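# Fit the camshaft into the engine case, gears timed

## Task

Put the camshaft into the engine case, which sits free on the table. Push its shaft fully home in the open bearing on the case's front so that its large gear engages the small crank gear with correct timing: as the gears rotate, the small gear's marked tooth has to enter one of the two marked gaps on the large gear. The engine case must end up still standing upright.

## Robot and tools

Robot: two arms, left_arm and right_arm, each ending in a two-finger gripper. Scene frame: origin at table-top height, halfway between the arms' nominal bases. +z is up, +x points out over the table, and left_arm is on the +y side. Arm names do not match image sides. Calibrated bases: left_arm at (+0.046, +0.288, +0.043) m, quat_wxyz (+1.000, 0, 0, -0.031). right_arm at (-0.031, -0.322, +0.003) m, quat_wxyz (+1.000, 0, 0, +0.011). A camera stand is fixed behind the arms.

Gripper axes: the fingers point along the gripper's +z and close along its y. end_effector_position is the spot between the pads, just under 1 cm behind the fingertips. Reported hand positions and orientations can be a few cm off, more at long reach.

execute_actions(actions, cameras): actions is a list of actions. Each action is a table of 1 to 15 rows, one row per 1/30 s step. If there are fewer than 15 rows, the last row repeats. Each row holds 14 numbers in [-1, 1], all arms in one list: left dx, dy, dz, rx, ry, rz, opening, then right dx, dy, dz, rx, ry, rz, opening. The six pose numbers are an offset, along that arm's own Hand target axes, from the Hand target it had when the action began. They are not measured from the previous row. Scale: 1.0 = 0.6 m or 180 degrees. rx, ry, rz form one rotation vector. Sending the same offset twice moves the hand twice. All-zero pose numbers re-request the current Hand target. Opening is absolute, not an offset: +1 fully open (about 87 mm between pads), +0.5 about 69, 0 about 43, -0.5 about 18, -1 closed. Always resend the opening you want, because 0 is a real command. cameras: list of names, ["all"], or []. By default, images come only when actions is empty.

move(target, speed, blend, opening_speed, blocking, cameras): target is one 14-number row laid out as above, or a list of up to 15 such rows. Every row is an offset from the Hand targets at the start of the move, not from the row before. speed is the top path speed in m/s (0.002 to 2.9, default 0.25), with rotation limited to twice that in rad/s. Give one value, or one per target. blend is a corner radius in m for intermediate rows. 0 means stop at each row. opening_speed is how fast the opening changes, in units per second (0.2 or more). blocking=false returns after about 0.5 s while the motion continues. Paths are straight lines and do not avoid obstacles or the other arm. Faster paths stray and lag more, and they hit harder. The result adds a move: line with the ending (done, off_target, moving, held, fault) and any limits (paced = the pose was clipped, held = steps were withheld). done means the arm is within 10 mm and 2 degrees of its target. It says nothing about contact.

wait(seconds 0 to 10): lets time pass while the arms hold their commands, or lets a running move continue. stop(): brakes a running move, which needs some distance. zoom_image(camera, region=[x0, y0, x1, y1]): a closer look at the newest image from cam_high, cam_low, cam_left_wrist or cam_right_wrist. The region is in image pixels, at most 504 by 504. finished_scene(scene): ends the current scene, using its number. Call it only once the camshaft stays installed without the robot touching it.

Results: end_effector_position (m) and end_effector_quat_wxyz are in the scene frame. Hand target is the last commanded pose after clipping, and the next offsets start from it. Tool commands shows the current gripper commands. grip_measured is the finger position on the opening scale. In Joint positions, the gripper reading instead runs from 0 (closed) to 1 (open). Joint velocities are reported as within noise when the arm is still. Joint torques are total drive outputs, gravity included. Positive means toward a larger joint value, and joints 1 to 3 wrap at ±28 N m. Motor temperatures: MOTOR HOT appears at 75 °C. At 90 °C that arm folds up and stays idle. At 100 °C it goes limp. Holding loads, reaching far out or pushing against something heats the motors.

Control behaviour: each step, the commanded orientation is clipped to within 40 degrees of the measured one. Grippers often stop short or sag because of friction and weight. Check where the gripper actually is, then send the remaining distance or correct its tilt. Small moves may not happen, or may drift sideways. An arm blocked by something keeps pushing until you command it back past its gripper. Joint ranges (rad): waist -2.618 to 3.054, shoulder 0 to 3.142, elbow 0 to 3.142 (straight at 2.901), wrist pitch ±1.571, wrist yaw ±1.571, wrist roll ±2.094.

Gripping: note grip_measured when the fingers first touch the part. Commanding about 0.04 below that reading gives full force (about 20 N per pad); a smaller margin grips more lightly. Closing fast squeezes harder.

Avoid: arms touching or pressing each other, including one gripper closing on the other's fingers. Clearance checks do not guard the grippers or wrist cameras. Also avoid paths close to an arm's own base, which can flip its shoulder, and fast or deep moves into the case or table. Do not strain the wrist camera cables, let go of a moving part, drop things, knock the case over, or leave anything off the table. Loose parts may get small outside nudges.

Cameras: cam_high, cam_low, cam_left_wrist, cam_right_wrist, all 896x504. Calibration is given in OpenCV form, but the real cameras may be shifted by a few mm or degrees. Wrist camera images can lag slightly while the arm moves.

Each tool is called after ">>>" by a JSON object that holds its "name" and its "arguments".

## Session

>>> {"name": "execute_actions", "arguments": {"actions": []}}

Scene clock: 0.00 s.
left_arm: end_effector_position=(+0.4146, +0.2552, +0.0852) grip_measured=+1.000 end_effector_quat_wxyz=(+0.550, +0.036, +0.834, -0.004) | right_arm: end_effector_position=(+0.3355, -0.3137, +0.0255) grip_measured=+1.000 end_effector_quat_wxyz=(+0.515, -0.026, +0.857, -0.017)
Joint positions: left_arm=[-0.057 1.499 0.356 0.737 -0.064 0.008 1] | right_arm=[0.03 1.546 0.383 0.674 0.048 -0.038 1]
Joint velocities: within noise
Joint torques (N m): no reading
Motor temperatures (°C): left_arm=[23 28 29 31 24 23 23] | right_arm=[23 28 33 33 23 24 23]
Heat: left arm: 31 °C; right arm: 33 °C.
Hand target: left_arm +0.4145, +0.2552, +0.0850; +0.548, +0.036, +0.836, -0.004 | right_arm +0.3428, -0.3134, +0.0361; +0.531, -0.025, +0.847, -0.017
Tool commands: left_gripper/opening=+1.0 right_gripper/opening=+1.0

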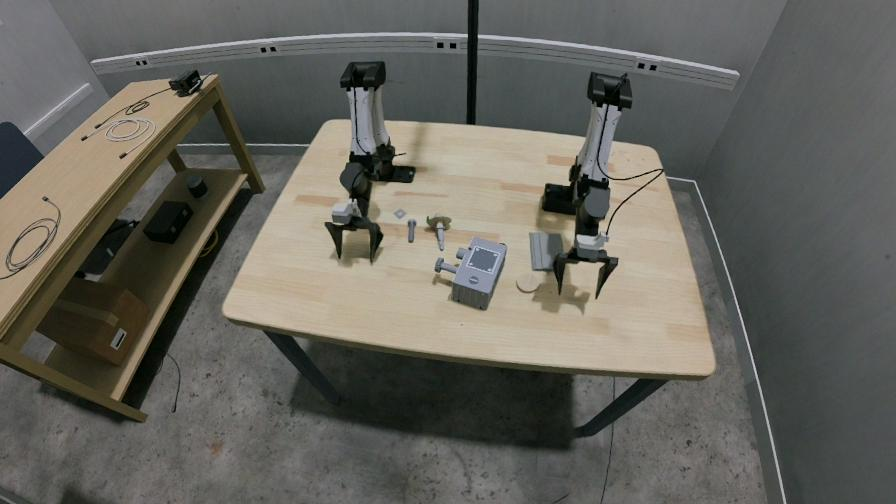

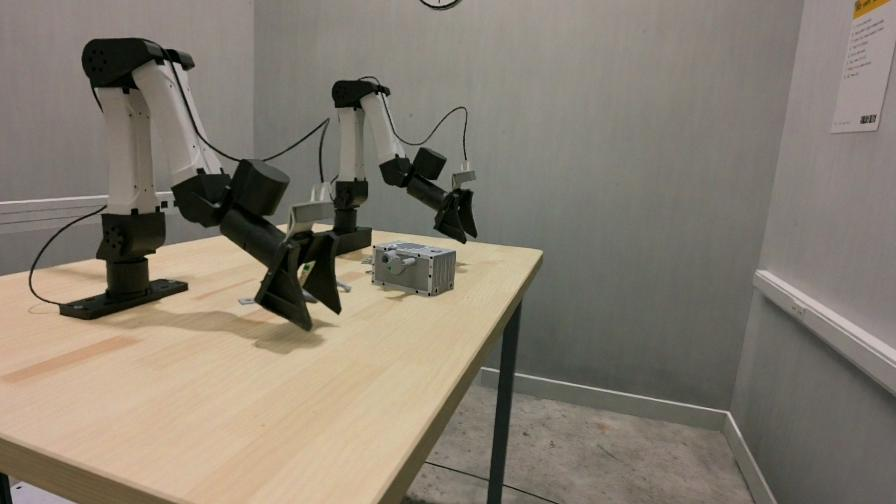

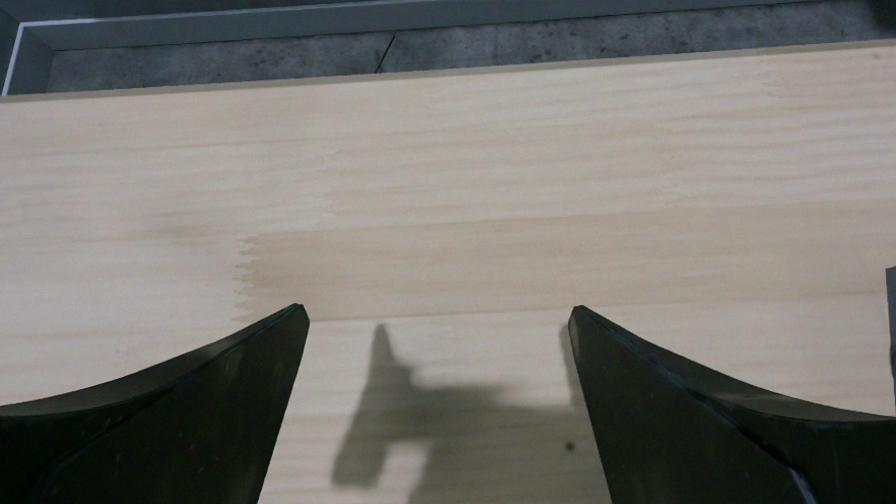

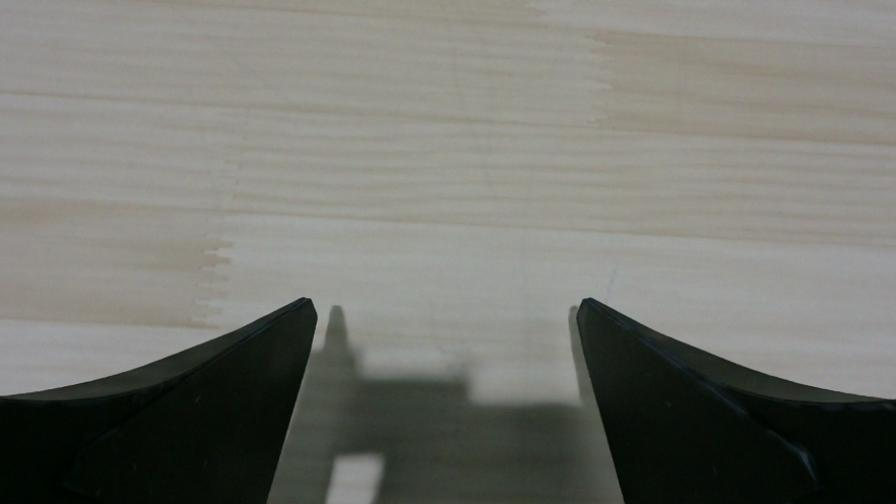

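>>> {"name": "zoom_image", "arguments": {"camera": "cam_high", "region": [370, 190, 580, 320]}}

>>> {"name": "zoom_image", "arguments": {"camera": "cam_low", "region": [230, 220, 470, 340]}}

Scaled by 2.400 from the camera's 896x504 image, which has a finer 1280x720 frame.

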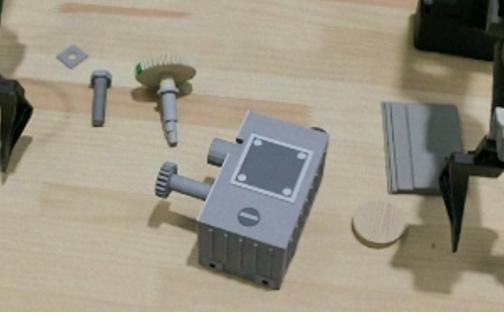

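Scaled by 2.100 from the camera's 896x504 image, which has a finer 1280x720 frame.

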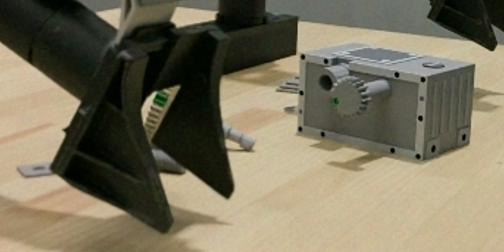

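>>> {"name": "move", "arguments": {"target": [0,0,0,0,0,0,1,-0.122,0.25,-0.208,0,0,0,1], "cameras": ["all"]}}

Scene clock: 36.77 s.
left_arm: end_effector_position=(+0.4146, +0.2552, +0.0852) grip_measured=+1.000 end_effector_quat_wxyz=(+0.550, +0.036, +0.834, -0.004) | right_arm: end_effector_position=(+0.2528, -0.1644, +0.1325) grip_measured=+1.000 end_effector_quat_wxyz=(+0.518, -0.038, +0.854, -0.024)
Joint positions: left_arm=[-0.057 1.499 0.356 0.737 -0.064 0.008 1] | right_arm=[0.812 1.167 0.673 -0.168 0.718 0.381 1]
Joint torques (N m): left_arm=[0.21 -4.59 6.04 1.63 0.11 -0.09] | right_arm=[0.21 -2.04 11.54 1.93 0.47 0.12]
Motor temperatures (°C): left_arm=[23 30 30 34 23 23 23] | right_arm=[23 29 35 39 23 24 23]
Heat: left arm: 34 °C; right arm: 39 °C.
Hand target: left_arm +0.4145, +0.2552, +0.0850; +0.548, +0.036, +0.836, -0.004 | right_arm +0.2588, -0.1589, +0.1481; +0.531, -0.025, +0.847, -0.017
Off the commanded pose: left_arm 0.000 m, 0 deg | right_arm 0.017 m, 2 deg.
move: off_target (right_arm)
camera_calibration:
cam_right_wrist: T_world_to_cam=[[0.0655261, -0.996998, 0.0412484, -0.182201], [-0.974413, -0.072839, -0.212633, 0.281724], [0.214999, -0.02626, -0.976261, 0.215971], [0, 0, 0, 1]] pos_world=[0.240021, -0.155462, 0.278264]

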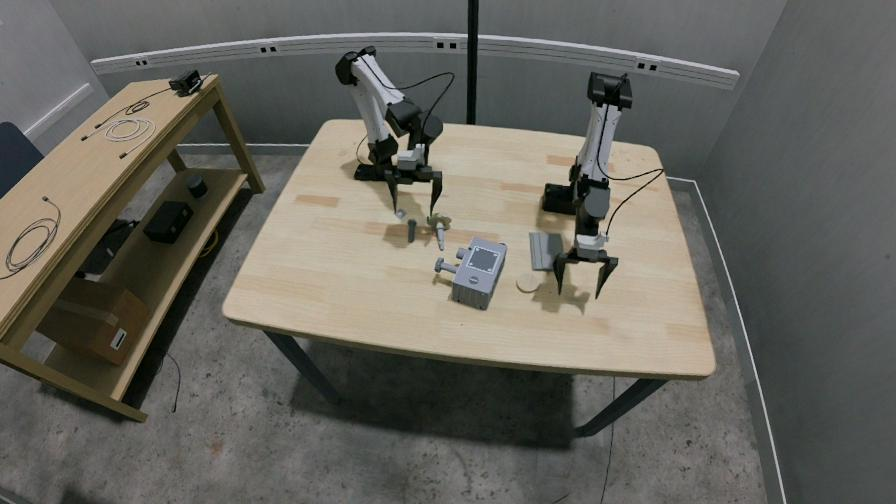

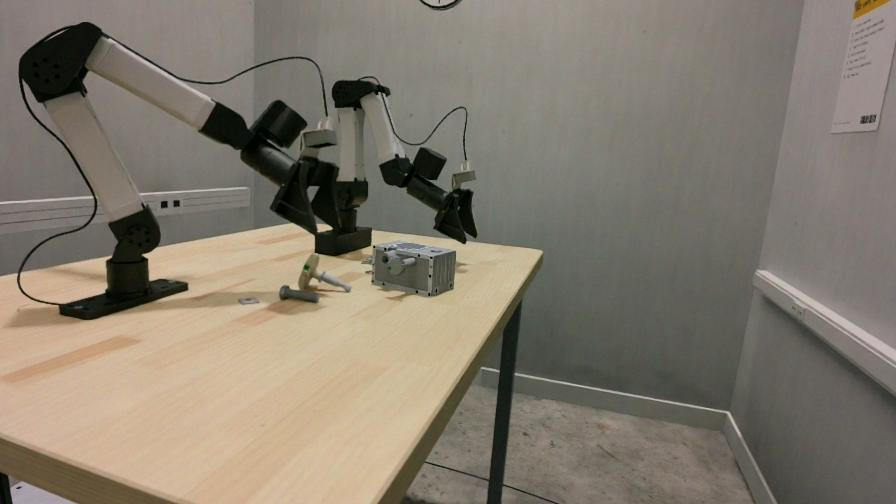

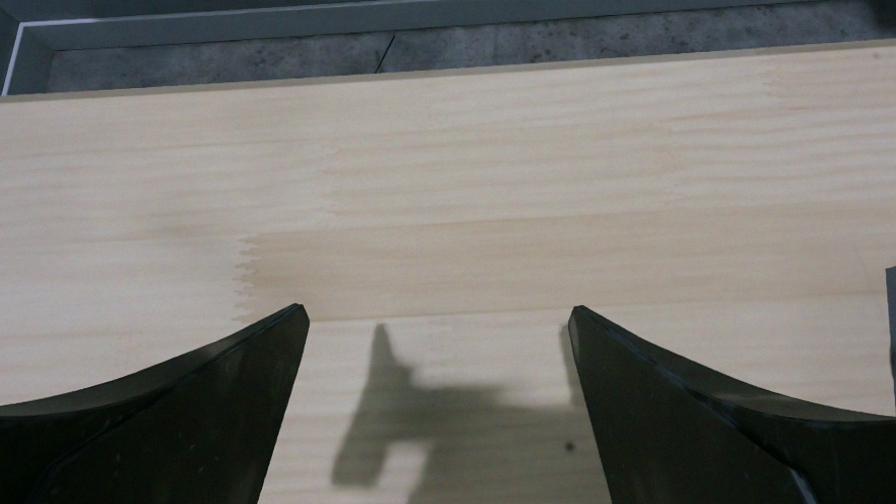

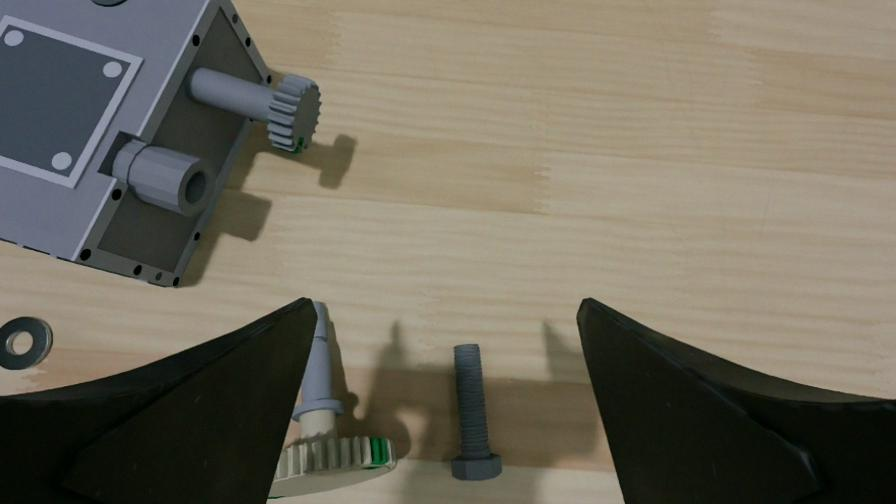

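>>> {"name": "zoom_image", "arguments": {"camera": "cam_right_wrist", "region": [60, 40, 340, 300]}}

>>> {"name": "zoom_image", "arguments": {"camera": "cam_right_wrist", "region": [240, 290, 500, 504]}}

>>> {"name": "zoom_image", "arguments": {"camera": "cam_low", "region": [350, 225, 470, 305]}}

>>> {"name": "zoom_image", "arguments": {"camera": "cam_low", "region": [270, 240, 370, 310]}}

Scaled by 1.800 from the camera's 896x504 image, which has a finer 1280x720 frame.

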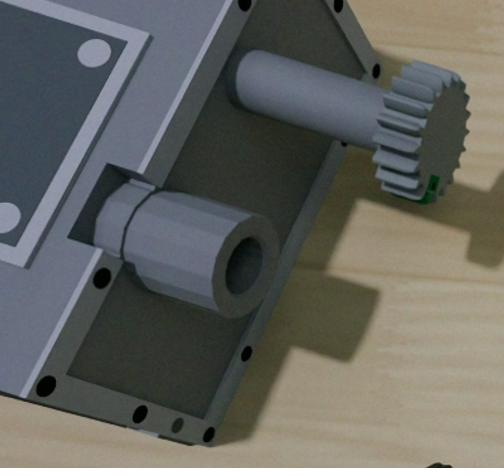

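Scaled by 1.938 from the camera's 896x504 image, which has a finer 1280x720 frame.

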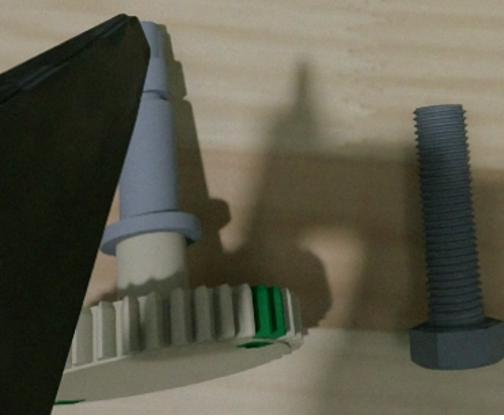

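Scaled by 4.200 from the camera's 896x504 image, which has a finer 1280x720 frame.

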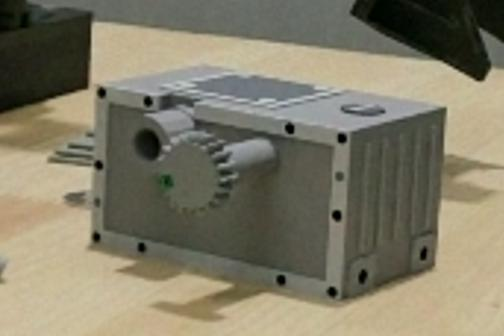

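Scaled by 5.040 from the camera's 896x504 image, which has a finer 1280x720 frame.

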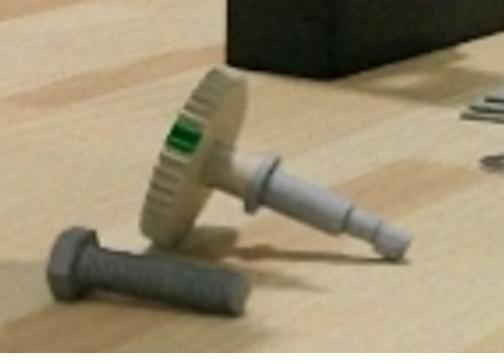

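>>> {"name": "zoom_image", "arguments": {"camera": "cam_high", "region": [420, 205, 480, 275]}}

>>> {"name": "zoom_image", "arguments": {"camera": "cam_low", "region": [295, 245, 355, 295]}}

>>> {"name": "zoom_image", "arguments": {"camera": "cam_low", "region": [370, 240, 430, 300]}}

Scaled by 7.200 from the camera's 896x504 image, which has a finer 1280x720 frame.

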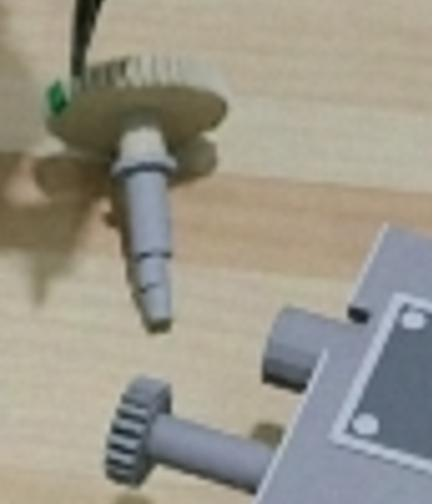

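Scaled by 8.400 from the camera's 896x504 image, which has a finer 1280x720 frame.

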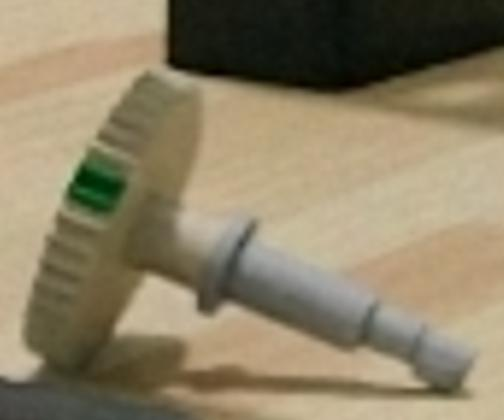

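Scaled by 8.400 from the camera's 896x504 image, which has a finer 1280x720 frame.

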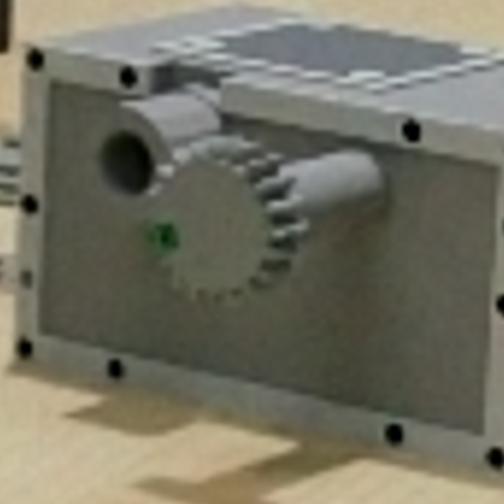

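>>> {"name": "move", "arguments": {"target": [0,0,0,0,0,0,1,0.081,-0.064,-0.090,-0.2366,-0.0906,-0.0589,1], "cameras": ["cam_right_wrist","cam_low","cam_high"]}}

>>> {"name": "zoom_image", "arguments": {"camera": "cam_low", "region": [270, 215, 430, 305]}}

Scene clock: 193.63 s.
left_arm: end_effector_position=(+0.4146, +0.2552, +0.0852) grip_measured=+1.000 end_effector_quat_wxyz=(+0.550, +0.036, +0.834, -0.004) | right_arm: end_effector_position=(+0.1876, -0.2009, +0.1261) grip_measured=+1.000 end_effector_quat_wxyz=(+0.585, -0.285, +0.718, +0.247)
Joint positions: left_arm=[-0.057 1.499 0.356 0.737 -0.064 0.008 1] | right_arm=[0.034 0.415 0.162 -0.004 -0.705 -0.148 1]
Joint torques (N m): left_arm=[0.17 -4.59 6.12 1.68 0.09 -0.09] | right_arm=[-0.69 1.81 7.68 2.54 -0.2 -0.1]
Motor temperatures (°C): left_arm=[22 31 32 37 23 23 23] | right_arm=[23 27 46 39 23 24 23]
Heat: left arm: 37 °C; right arm: 46 °C.
Hand target: left_arm +0.4145, +0.2552, +0.0850; +0.548, +0.036, +0.836, -0.004 | right_arm +0.1899, -0.2000, +0.1300; +0.594, -0.293, +0.708, +0.246
Off the commanded pose: left_arm 0.000 m, 0 deg | right_arm 0.005 m, 2 deg.
move: done
camera_calibration:
cam_right_wrist: T_world_to_cam=[[0.722664, -0.689303, -0.051165, -0.263926], [-0.621863, -0.616074, -0.483466, 0.0730106], [0.301733, 0.381201, -0.873866, 0.275354], [0, 0, 0, 1]] pos_world=[0.153049, -0.24191, 0.262417]
Images, in order (width x height): cam_high 896x504, cam_low 896x504, cam_right_wrist 896x504.

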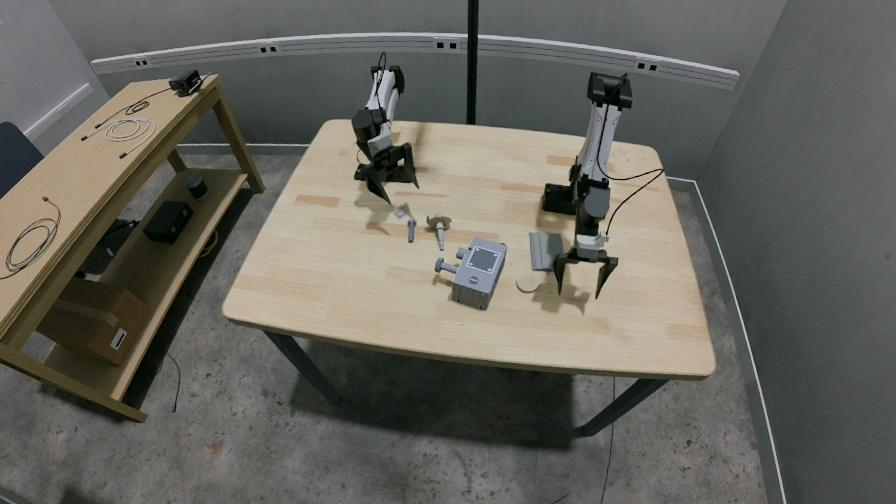

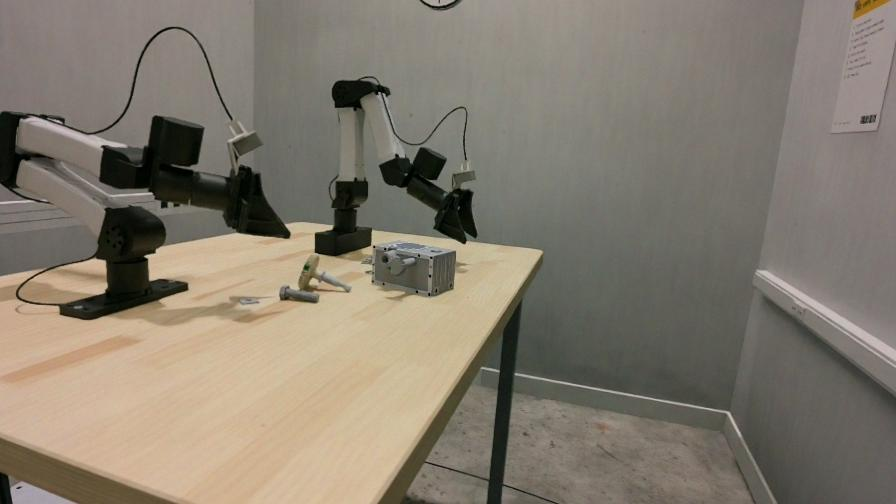

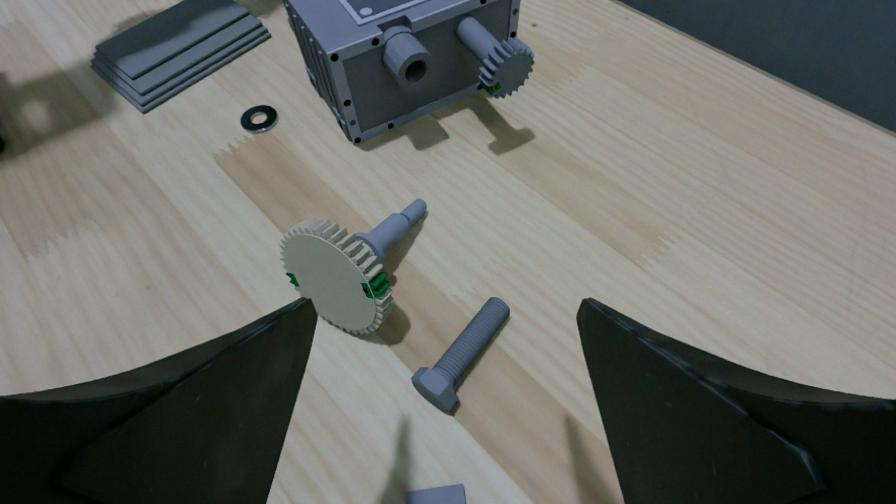

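Scaled by 3.150 from the camera's 896x504 image, which has a finer 1280x720 frame.

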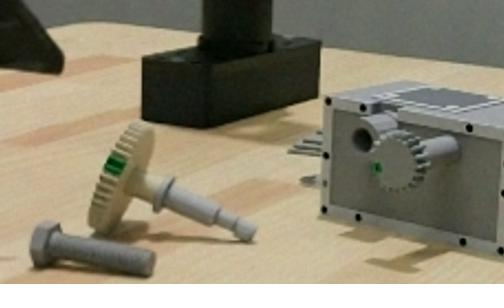

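>>> {"name": "zoom_image", "arguments": {"camera": "cam_right_wrist", "region": [260, 190, 440, 350]}}

>>> {"name": "zoom_image", "arguments": {"camera": "cam_right_wrist", "region": [320, 0, 560, 150]}}

Scaled by 2.800 from the camera's 896x504 image, which has a finer 1280x720 frame.

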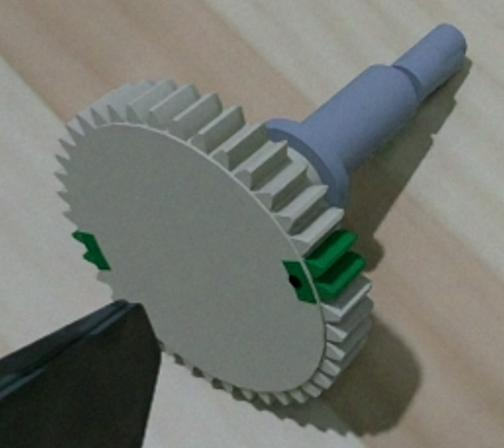

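Scaled by 2.100 from the camera's 896x504 image, which has a finer 1280x720 frame.

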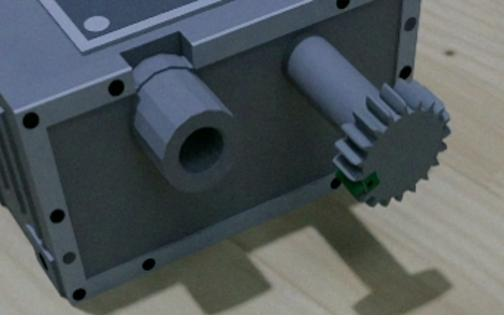

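>>> {"name": "move", "arguments": {"target": [0,0,0,0,0,0,1,0.0315,0.0648,0.1095,0.1793,0.0182,0.1523,1], "cameras": ["cam_right_wrist","cam_low"]}}

Scene clock: 261.80 s.
left_arm: end_effector_position=(+0.4146, +0.2552, +0.0852) grip_measured=+1.000 end_effector_quat_wxyz=(+0.550, +0.036, +0.834, -0.004) | right_arm: end_effector_position=(+0.1979, -0.1399, +0.0808) grip_measured=+1.000 end_effector_quat_wxyz=(+0.541, +0.031, +0.828, +0.145)
Joint positions: left_arm=[-0.057 1.499 0.356 0.737 -0.064 0.008 1] | right_arm=[0.986 0.99 0.266 0.209 0.713 0.654 1]
Joint torques (N m): left_arm=[0.13 -4.57 6.27 1.68 0.14 -0.12] | right_arm=[0.29 -0.58 10.56 2.4 0.43 0.07]
Heat: left arm: 37 °C; right arm: 43 °C.
Hand target: left_arm +0.4145, +0.2552, +0.0850; +0.548, +0.036, +0.836, -0.004 | right_arm +0.2058, -0.1292, +0.0999; +0.557, +0.049, +0.813, +0.165
Off the commanded pose: left_arm 0.000 m, 0 deg | right_arm 0.023 m, 4 deg.
move: off_target (right_arm)
camera_calibration:
cam_right_wrist: T_world_to_cam=[[0.132591, -0.9418, -0.308921, -0.129267], [-0.956347, -0.0396701, -0.289529, 0.226144], [0.260423, 0.333825, -0.905947, 0.213592], [0, 0, 0, 1]] pos_world=[0.177788, -0.184075, 0.219045]
Images, in order (width x height): cam_low 896x504, cam_right_wrist 896x504.

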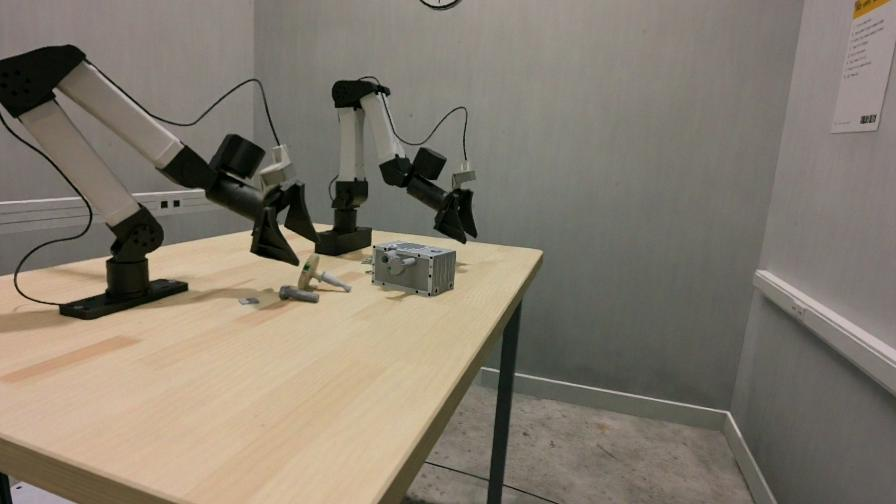

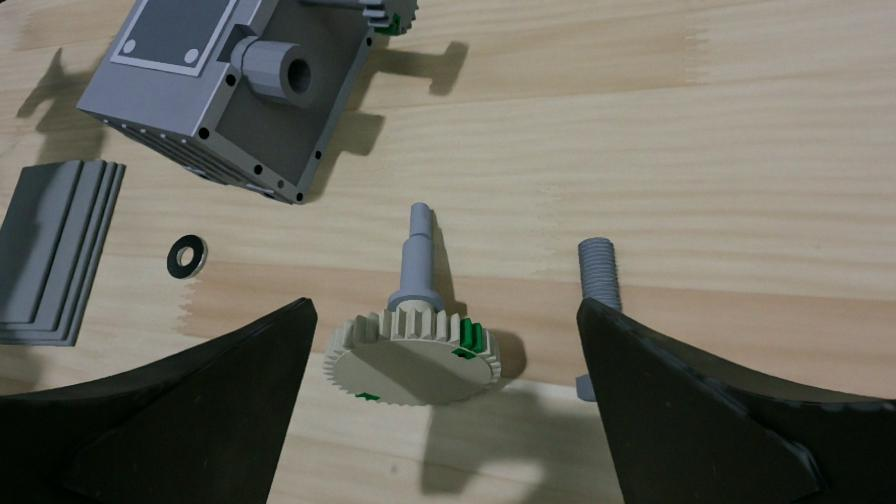

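>>> {"name": "move", "arguments": {"target": [0,0,0,0,0,0,1,0.0493,0.0282,0.0157,-0.0057,-0.0157,0.0167,1], "speed": 0.1, "cameras": ["cam_right_wrist","cam_low"]}}

Scene clock: 279.97 s.
left_arm: end_effector_position=(+0.4146, +0.2552, +0.0852) grip_measured=+1.000 end_effector_quat_wxyz=(+0.550, +0.036, +0.834, -0.004) | right_arm: end_effector_position=(+0.2009, -0.1041, +0.0731) grip_measured=+1.000 end_effector_quat_wxyz=(+0.566, +0.061, +0.802, +0.180)
Joint positions: left_arm=[-0.057 1.499 0.356 0.737 -0.064 0.008 1] | right_arm=[1.088 1.248 0.252 0.546 0.825 0.724 1]
Joint torques (N m): left_arm=[0.23 -4.63 6.23 1.63 0.14 -0.07] | right_arm=[0.28 -1.54 5.79 2.37 0.43 0.03]
Motor temperatures (°C): left_arm=[22 31 32 37 23 23 23] | right_arm=[23 26 44 44 23 24 23]
Heat: left arm: 37 °C; right arm: 44 °C.
Hand target: left_arm +0.4145, +0.2552, +0.0850; +0.548, +0.036, +0.836, -0.004 | right_arm +0.2017, -0.1034, +0.0762; +0.573, +0.069, +0.795, +0.186
Off the commanded pose: left_arm 0.000 m, 0 deg | right_arm 0.003 m, 2 deg.
move: done
camera_calibration:
cam_right_wrist: T_world_to_cam=[[0.136245, -0.910565, -0.390267, -0.0898858], [-0.936505, 0.0101018, -0.350509, 0.233984], [0.323104, 0.413242, -0.851372, 0.185574], [0, 0, 0, 1]] pos_world=[0.171414, -0.160897, 0.204926]
Images, in order (width x height): cam_low 896x504, cam_right_wrist 896x504.

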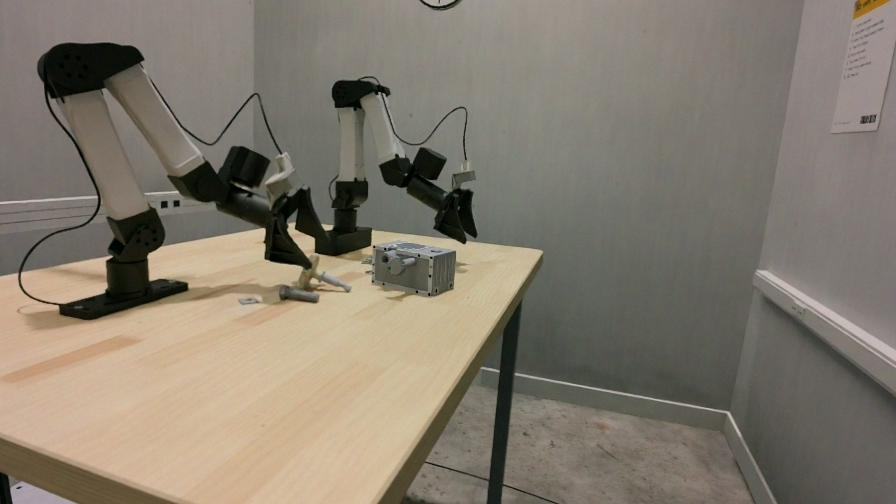

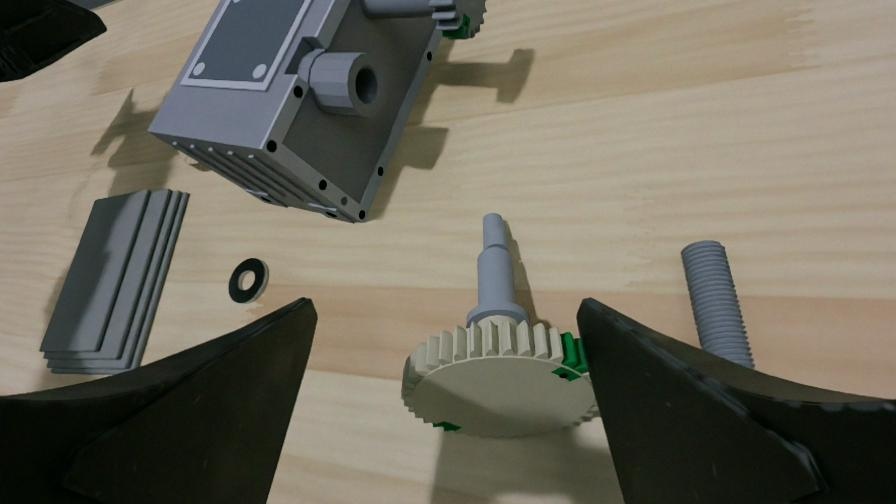

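>>> {"name": "move", "arguments": {"target": [[0,0,0,0,0,0,1,0.0,-0.0245,0,0,0,0,1],[0,0,0,0,0,0,1,0.048,-0.0245,-0.002,0,0,0,1]], "speed": 0.08, "cameras": ["cam_right_wrist","cam_low"]}}

Scene clock: 295.53 s.
left_arm: end_effector_position=(+0.4146, +0.2552, +0.0852) grip_measured=+1.000 end_effector_quat_wxyz=(+0.550, +0.036, +0.834, -0.004) | right_arm: end_effector_position=(+0.1917, -0.1085, +0.0417) grip_measured=+1.000 end_effector_quat_wxyz=(+0.566, +0.059, +0.803, +0.179)
Joint positions: left_arm=[-0.057 1.499 0.356 0.737 -0.064 0.008 1] | right_arm=[1.123 1.41 0.163 0.779 0.856 0.744 1]
Joint torques (N m): left_arm=[0.16 -4.55 6.22 1.69 0.14 -0.07] | right_arm=[0.28 -1.81 4.75 2.34 0.44 0.07]
Heat: left arm: 37 °C; right arm: 45 °C.
Hand target: left_arm +0.4145, +0.2552, +0.0850; +0.548, +0.036, +0.836, -0.004 | right_arm +0.1924, -0.1079, +0.0455; +0.573, +0.069, +0.795, +0.186
Off the commanded pose: left_arm 0.000 m, 0 deg | right_arm 0.004 m, 2 deg.
move: done
camera_calibration:
cam_right_wrist: T_world_to_cam=[[0.13753, -0.911992, -0.386465, -0.105414], [-0.936377, 0.00749605, -0.350915, 0.214035], [0.322929, 0.410139, -0.852938, 0.163505], [0, 0, 0, 1]] pos_world=[0.162115, -0.164801, 0.173829]
Images, in order (width x height): cam_low 896x504, cam_right_wrist 896x504.

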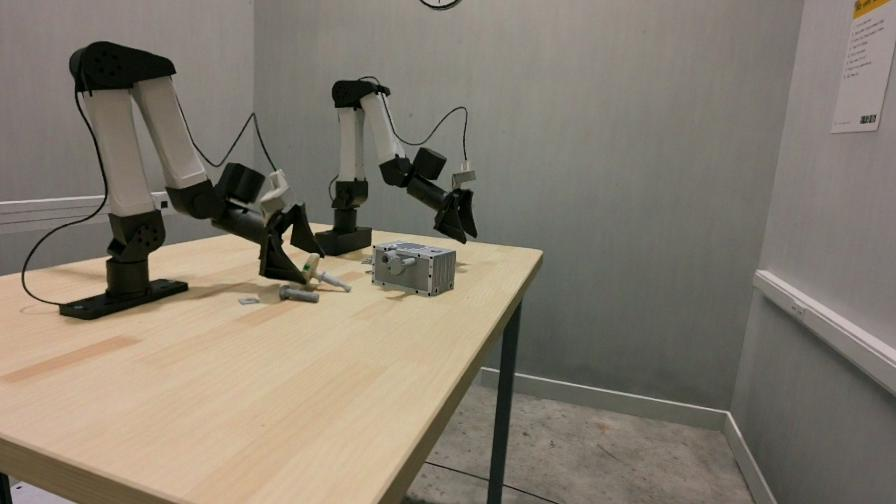

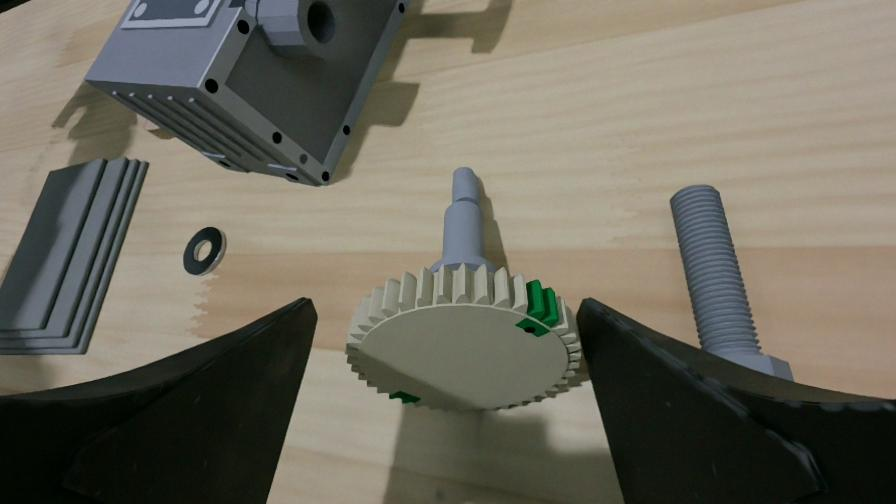

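>>> {"name": "move", "arguments": {"target": [0,0,0,0,0,0,1,0.026,-0.0067,-0.0017,0,0,0,1], "speed": 0.08, "cameras": ["cam_right_wrist","cam_low"]}}

>>> {"name": "zoom_image", "arguments": {"camera": "cam_low", "region": [230, 215, 390, 315]}}

Scene clock: 310.73 s.
left_arm: end_effector_position=(+0.4146, +0.2552, +0.0852) grip_measured=+1.000 end_effector_quat_wxyz=(+0.550, +0.036, +0.834, -0.004) | right_arm: end_effector_position=(+0.1862, -0.1079, +0.0263) grip_measured=+1.000 end_effector_quat_wxyz=(+0.566, +0.059, +0.803, +0.178)
Joint positions: left_arm=[-0.057 1.499 0.356 0.737 -0.064 0.008 1] | right_arm=[1.154 1.53 0.138 0.907 0.885 0.766 1]
Joint torques (N m): left_arm=[0.24 -4.4 6.12 1.62 0.16 -0.06] | right_arm=[0.38 -2.1 4.08 2.3 0.45 0.08]
Heat: left arm: 37 °C; right arm: 44 °C.
Hand target: left_arm +0.4145, +0.2552, +0.0850; +0.548, +0.036, +0.836, -0.004 | right_arm +0.1867, -0.1068, +0.0304; +0.573, +0.069, +0.795, +0.186
Off the commanded pose: left_arm 0.000 m, 0 deg | right_arm 0.004 m, 2 deg.
move: done
camera_calibration:
cam_right_wrist: T_world_to_cam=[[0.13632, -0.912901, -0.384746, -0.109982], [-0.936324, 0.00813157, -0.351044, 0.203625], [0.323597, 0.408101, -0.853662, 0.151539], [0, 0, 0, 1]] pos_world=[0.156614, -0.163901, 0.15853]
Images, in order (width x height): cam_low 896x504, cam_right_wrist 896x504.

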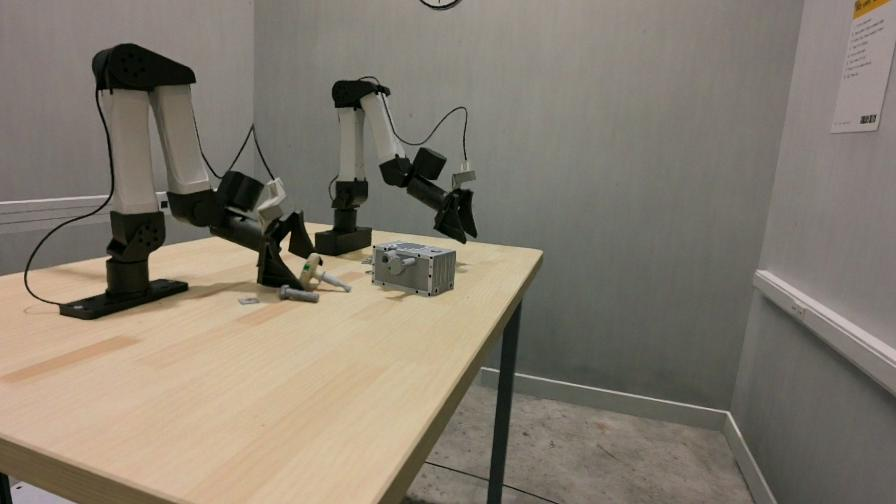

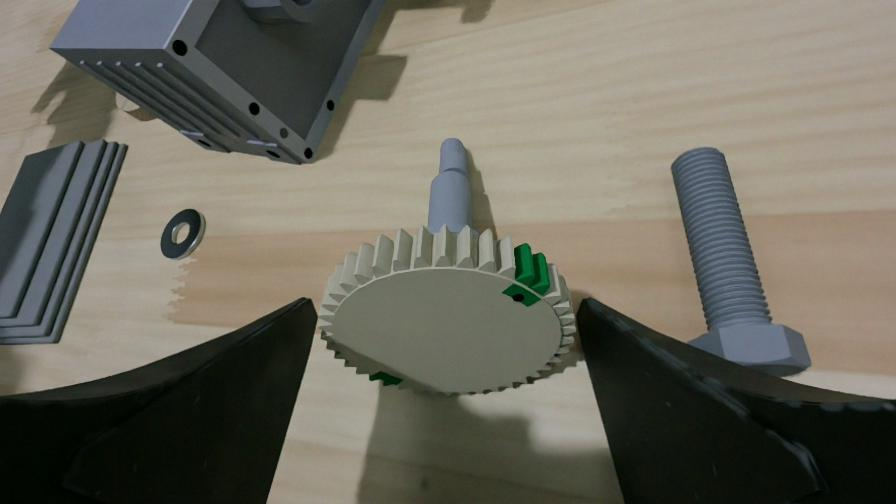

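Scaled by 3.150 from the camera's 896x504 image, which has a finer 1280x720 frame.

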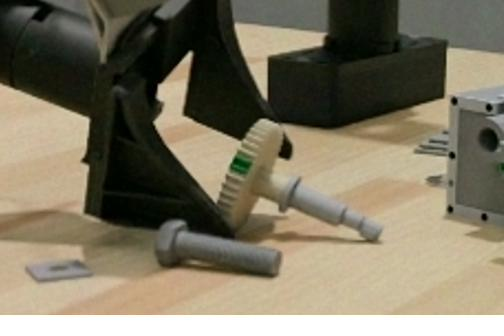

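>>> {"name": "move", "arguments": {"target": [0,0,0,0,0,0,1,0,0,0,0,0,0,0.35], "opening_speed": 0.3, "cameras": ["cam_right_wrist"]}}

Scene clock: 322.00 s.
left_arm: end_effector_position=(+0.4146, +0.2552, +0.0852) grip_measured=+1.000 end_effector_quat_wxyz=(+0.550, +0.036, +0.834, -0.004) | right_arm: end_effector_position=(+0.1863, -0.1079, +0.0266) grip_measured=+0.572 end_effector_quat_wxyz=(+0.567, +0.060, +0.802, +0.178)
Joint positions: left_arm=[-0.057 1.499 0.356 0.737 -0.064 0.008 1] | right_arm=[1.154 1.53 0.138 0.908 0.887 0.766 0.786]
Joint torques (N m): left_arm=[0.16 -4.44 6.04 1.63 0.15 -0.09] | right_arm=[0.38 -2.06 4.07 2.32 0.44 0.07]
Heat: left arm: 38 °C; right arm: 45 °C.
Hand target: left_arm +0.4145, +0.2552, +0.0850; +0.548, +0.036, +0.836, -0.004 | right_arm +0.1867, -0.1068, +0.0304; +0.573, +0.069, +0.795, +0.186
Off the commanded pose: left_arm 0.000 m, 0 deg | right_arm 0.004 m, 2 deg.
move: done
camera_calibration:
cam_right_wrist: T_world_to_cam=[[0.135802, -0.912576, -0.385698, -0.109787], [-0.935942, 0.00950435, -0.352026, 0.203924], [0.324917, 0.408797, -0.852827, 0.151597], [0, 0, 0, 1]] pos_world=[0.156514, -0.1641, 0.158728]
Images, in order (width x height): cam_right_wrist 896x504.

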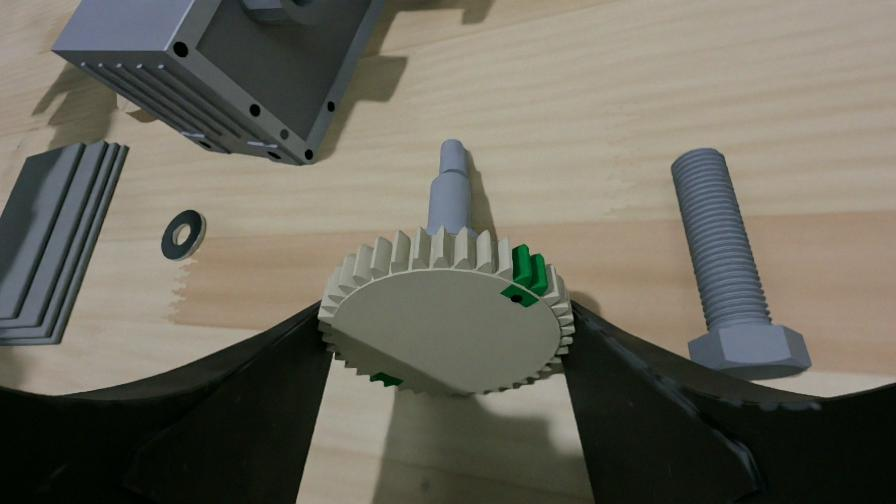

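>>> {"name": "move", "arguments": {"target": [[0,0,0,0,0,0,1,-0.158,0.032,-0.053,0,0,0,0.42],[0,0,0,0,0,0,1,-0.180,-0.056,0.083,-0.3149,0.1480,0.1081,0.42]], "speed": 0.12, "cameras": ["all"]}}

Scene clock: 366.47 s.
left_arm: end_effector_position=(+0.4146, +0.2552, +0.0852) grip_measured=+1.000 end_effector_quat_wxyz=(+0.550, +0.036, +0.834, -0.004) | right_arm: end_effector_position=(+0.2670, -0.1599, +0.0899) grip_measured=+0.572 end_effector_quat_wxyz=(+0.284, -0.097, +0.713, +0.634)
Joint positions: left_arm=[-0.057 1.499 0.356 0.737 -0.064 0.008 1] | right_arm=[-0.075 1.937 0.512 1.275 -1.336 0.868 0.786]
Joint torques (N m): left_arm=[0.17 -4.46 6.26 1.66 0.13 -0.11] | right_arm=[-0.72 -5.03 6.27 2.54 -0.22 0.08]
Heat: left arm: 38 °C; right arm: 46 °C.
Hand target: left_arm +0.4145, +0.2552, +0.0850; +0.548, +0.036, +0.836, -0.004 | right_arm +0.2729, -0.1618, +0.0997; +0.309, -0.123, +0.697, +0.636
Off the commanded pose: left_arm 0.000 m, 0 deg | right_arm 0.012 m, 4 deg.
move: off_target (right_arm)
camera_calibration:
cam_right_wrist: T_world_to_cam=[[0.491043, -0.132777, -0.860957, -0.071205], [-0.734791, -0.594005, -0.327477, 0.149823], [-0.467931, 0.793428, -0.389246, 0.432086], [0, 0, 0, 1]] pos_world=[0.347239, -0.263289, 0.155947]

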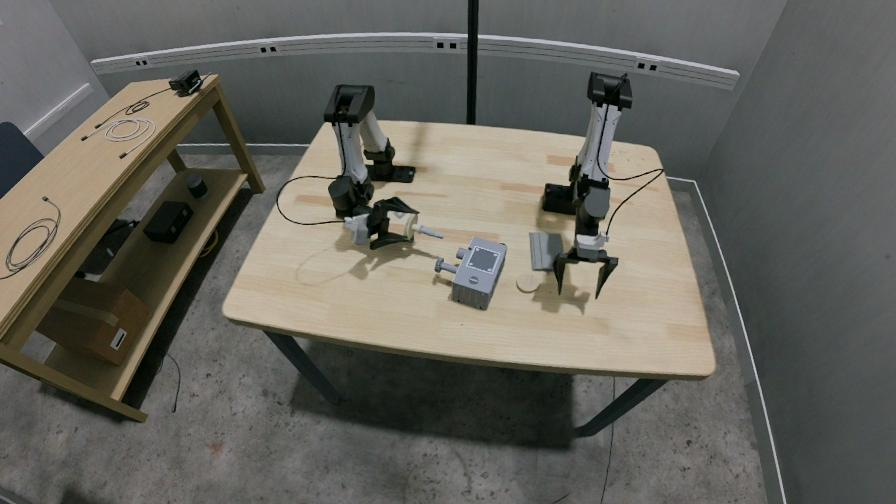

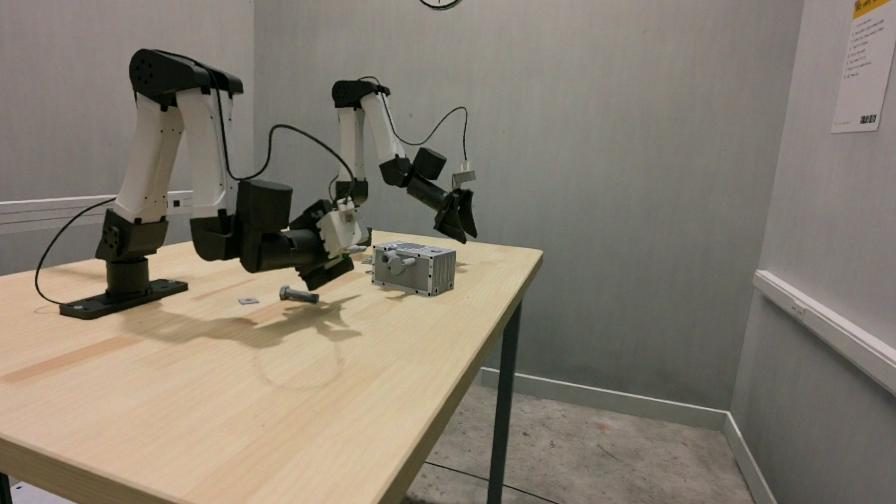

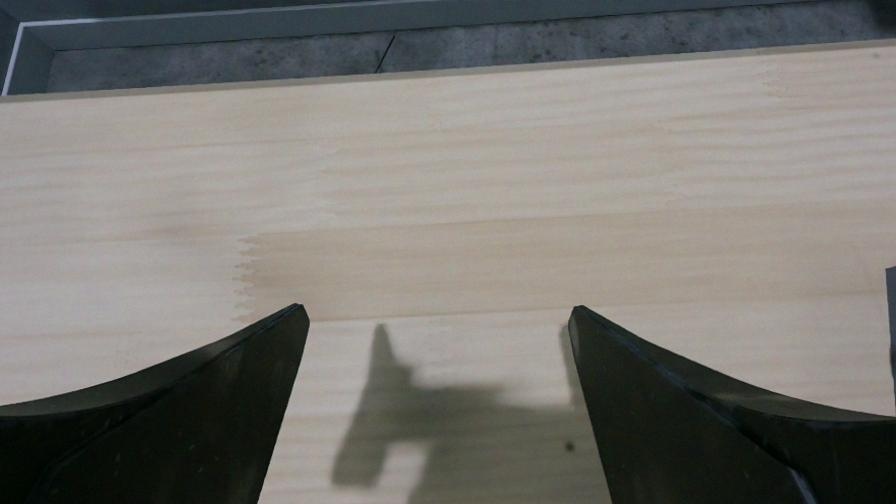

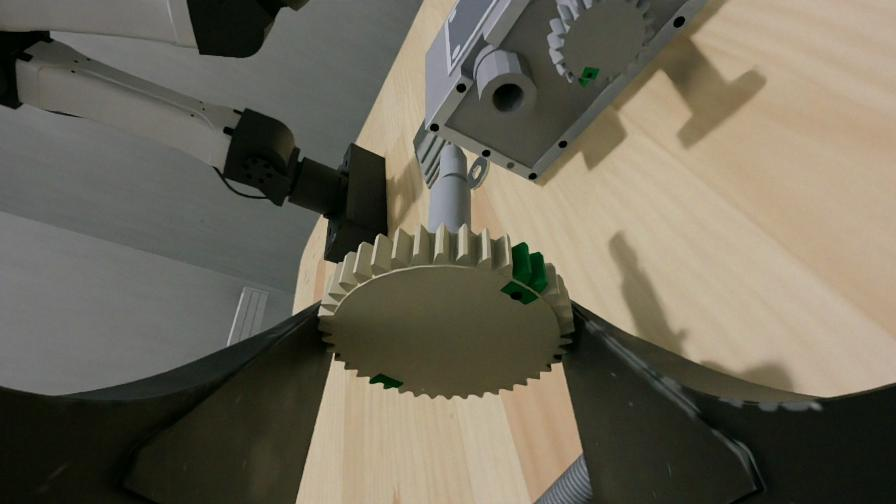

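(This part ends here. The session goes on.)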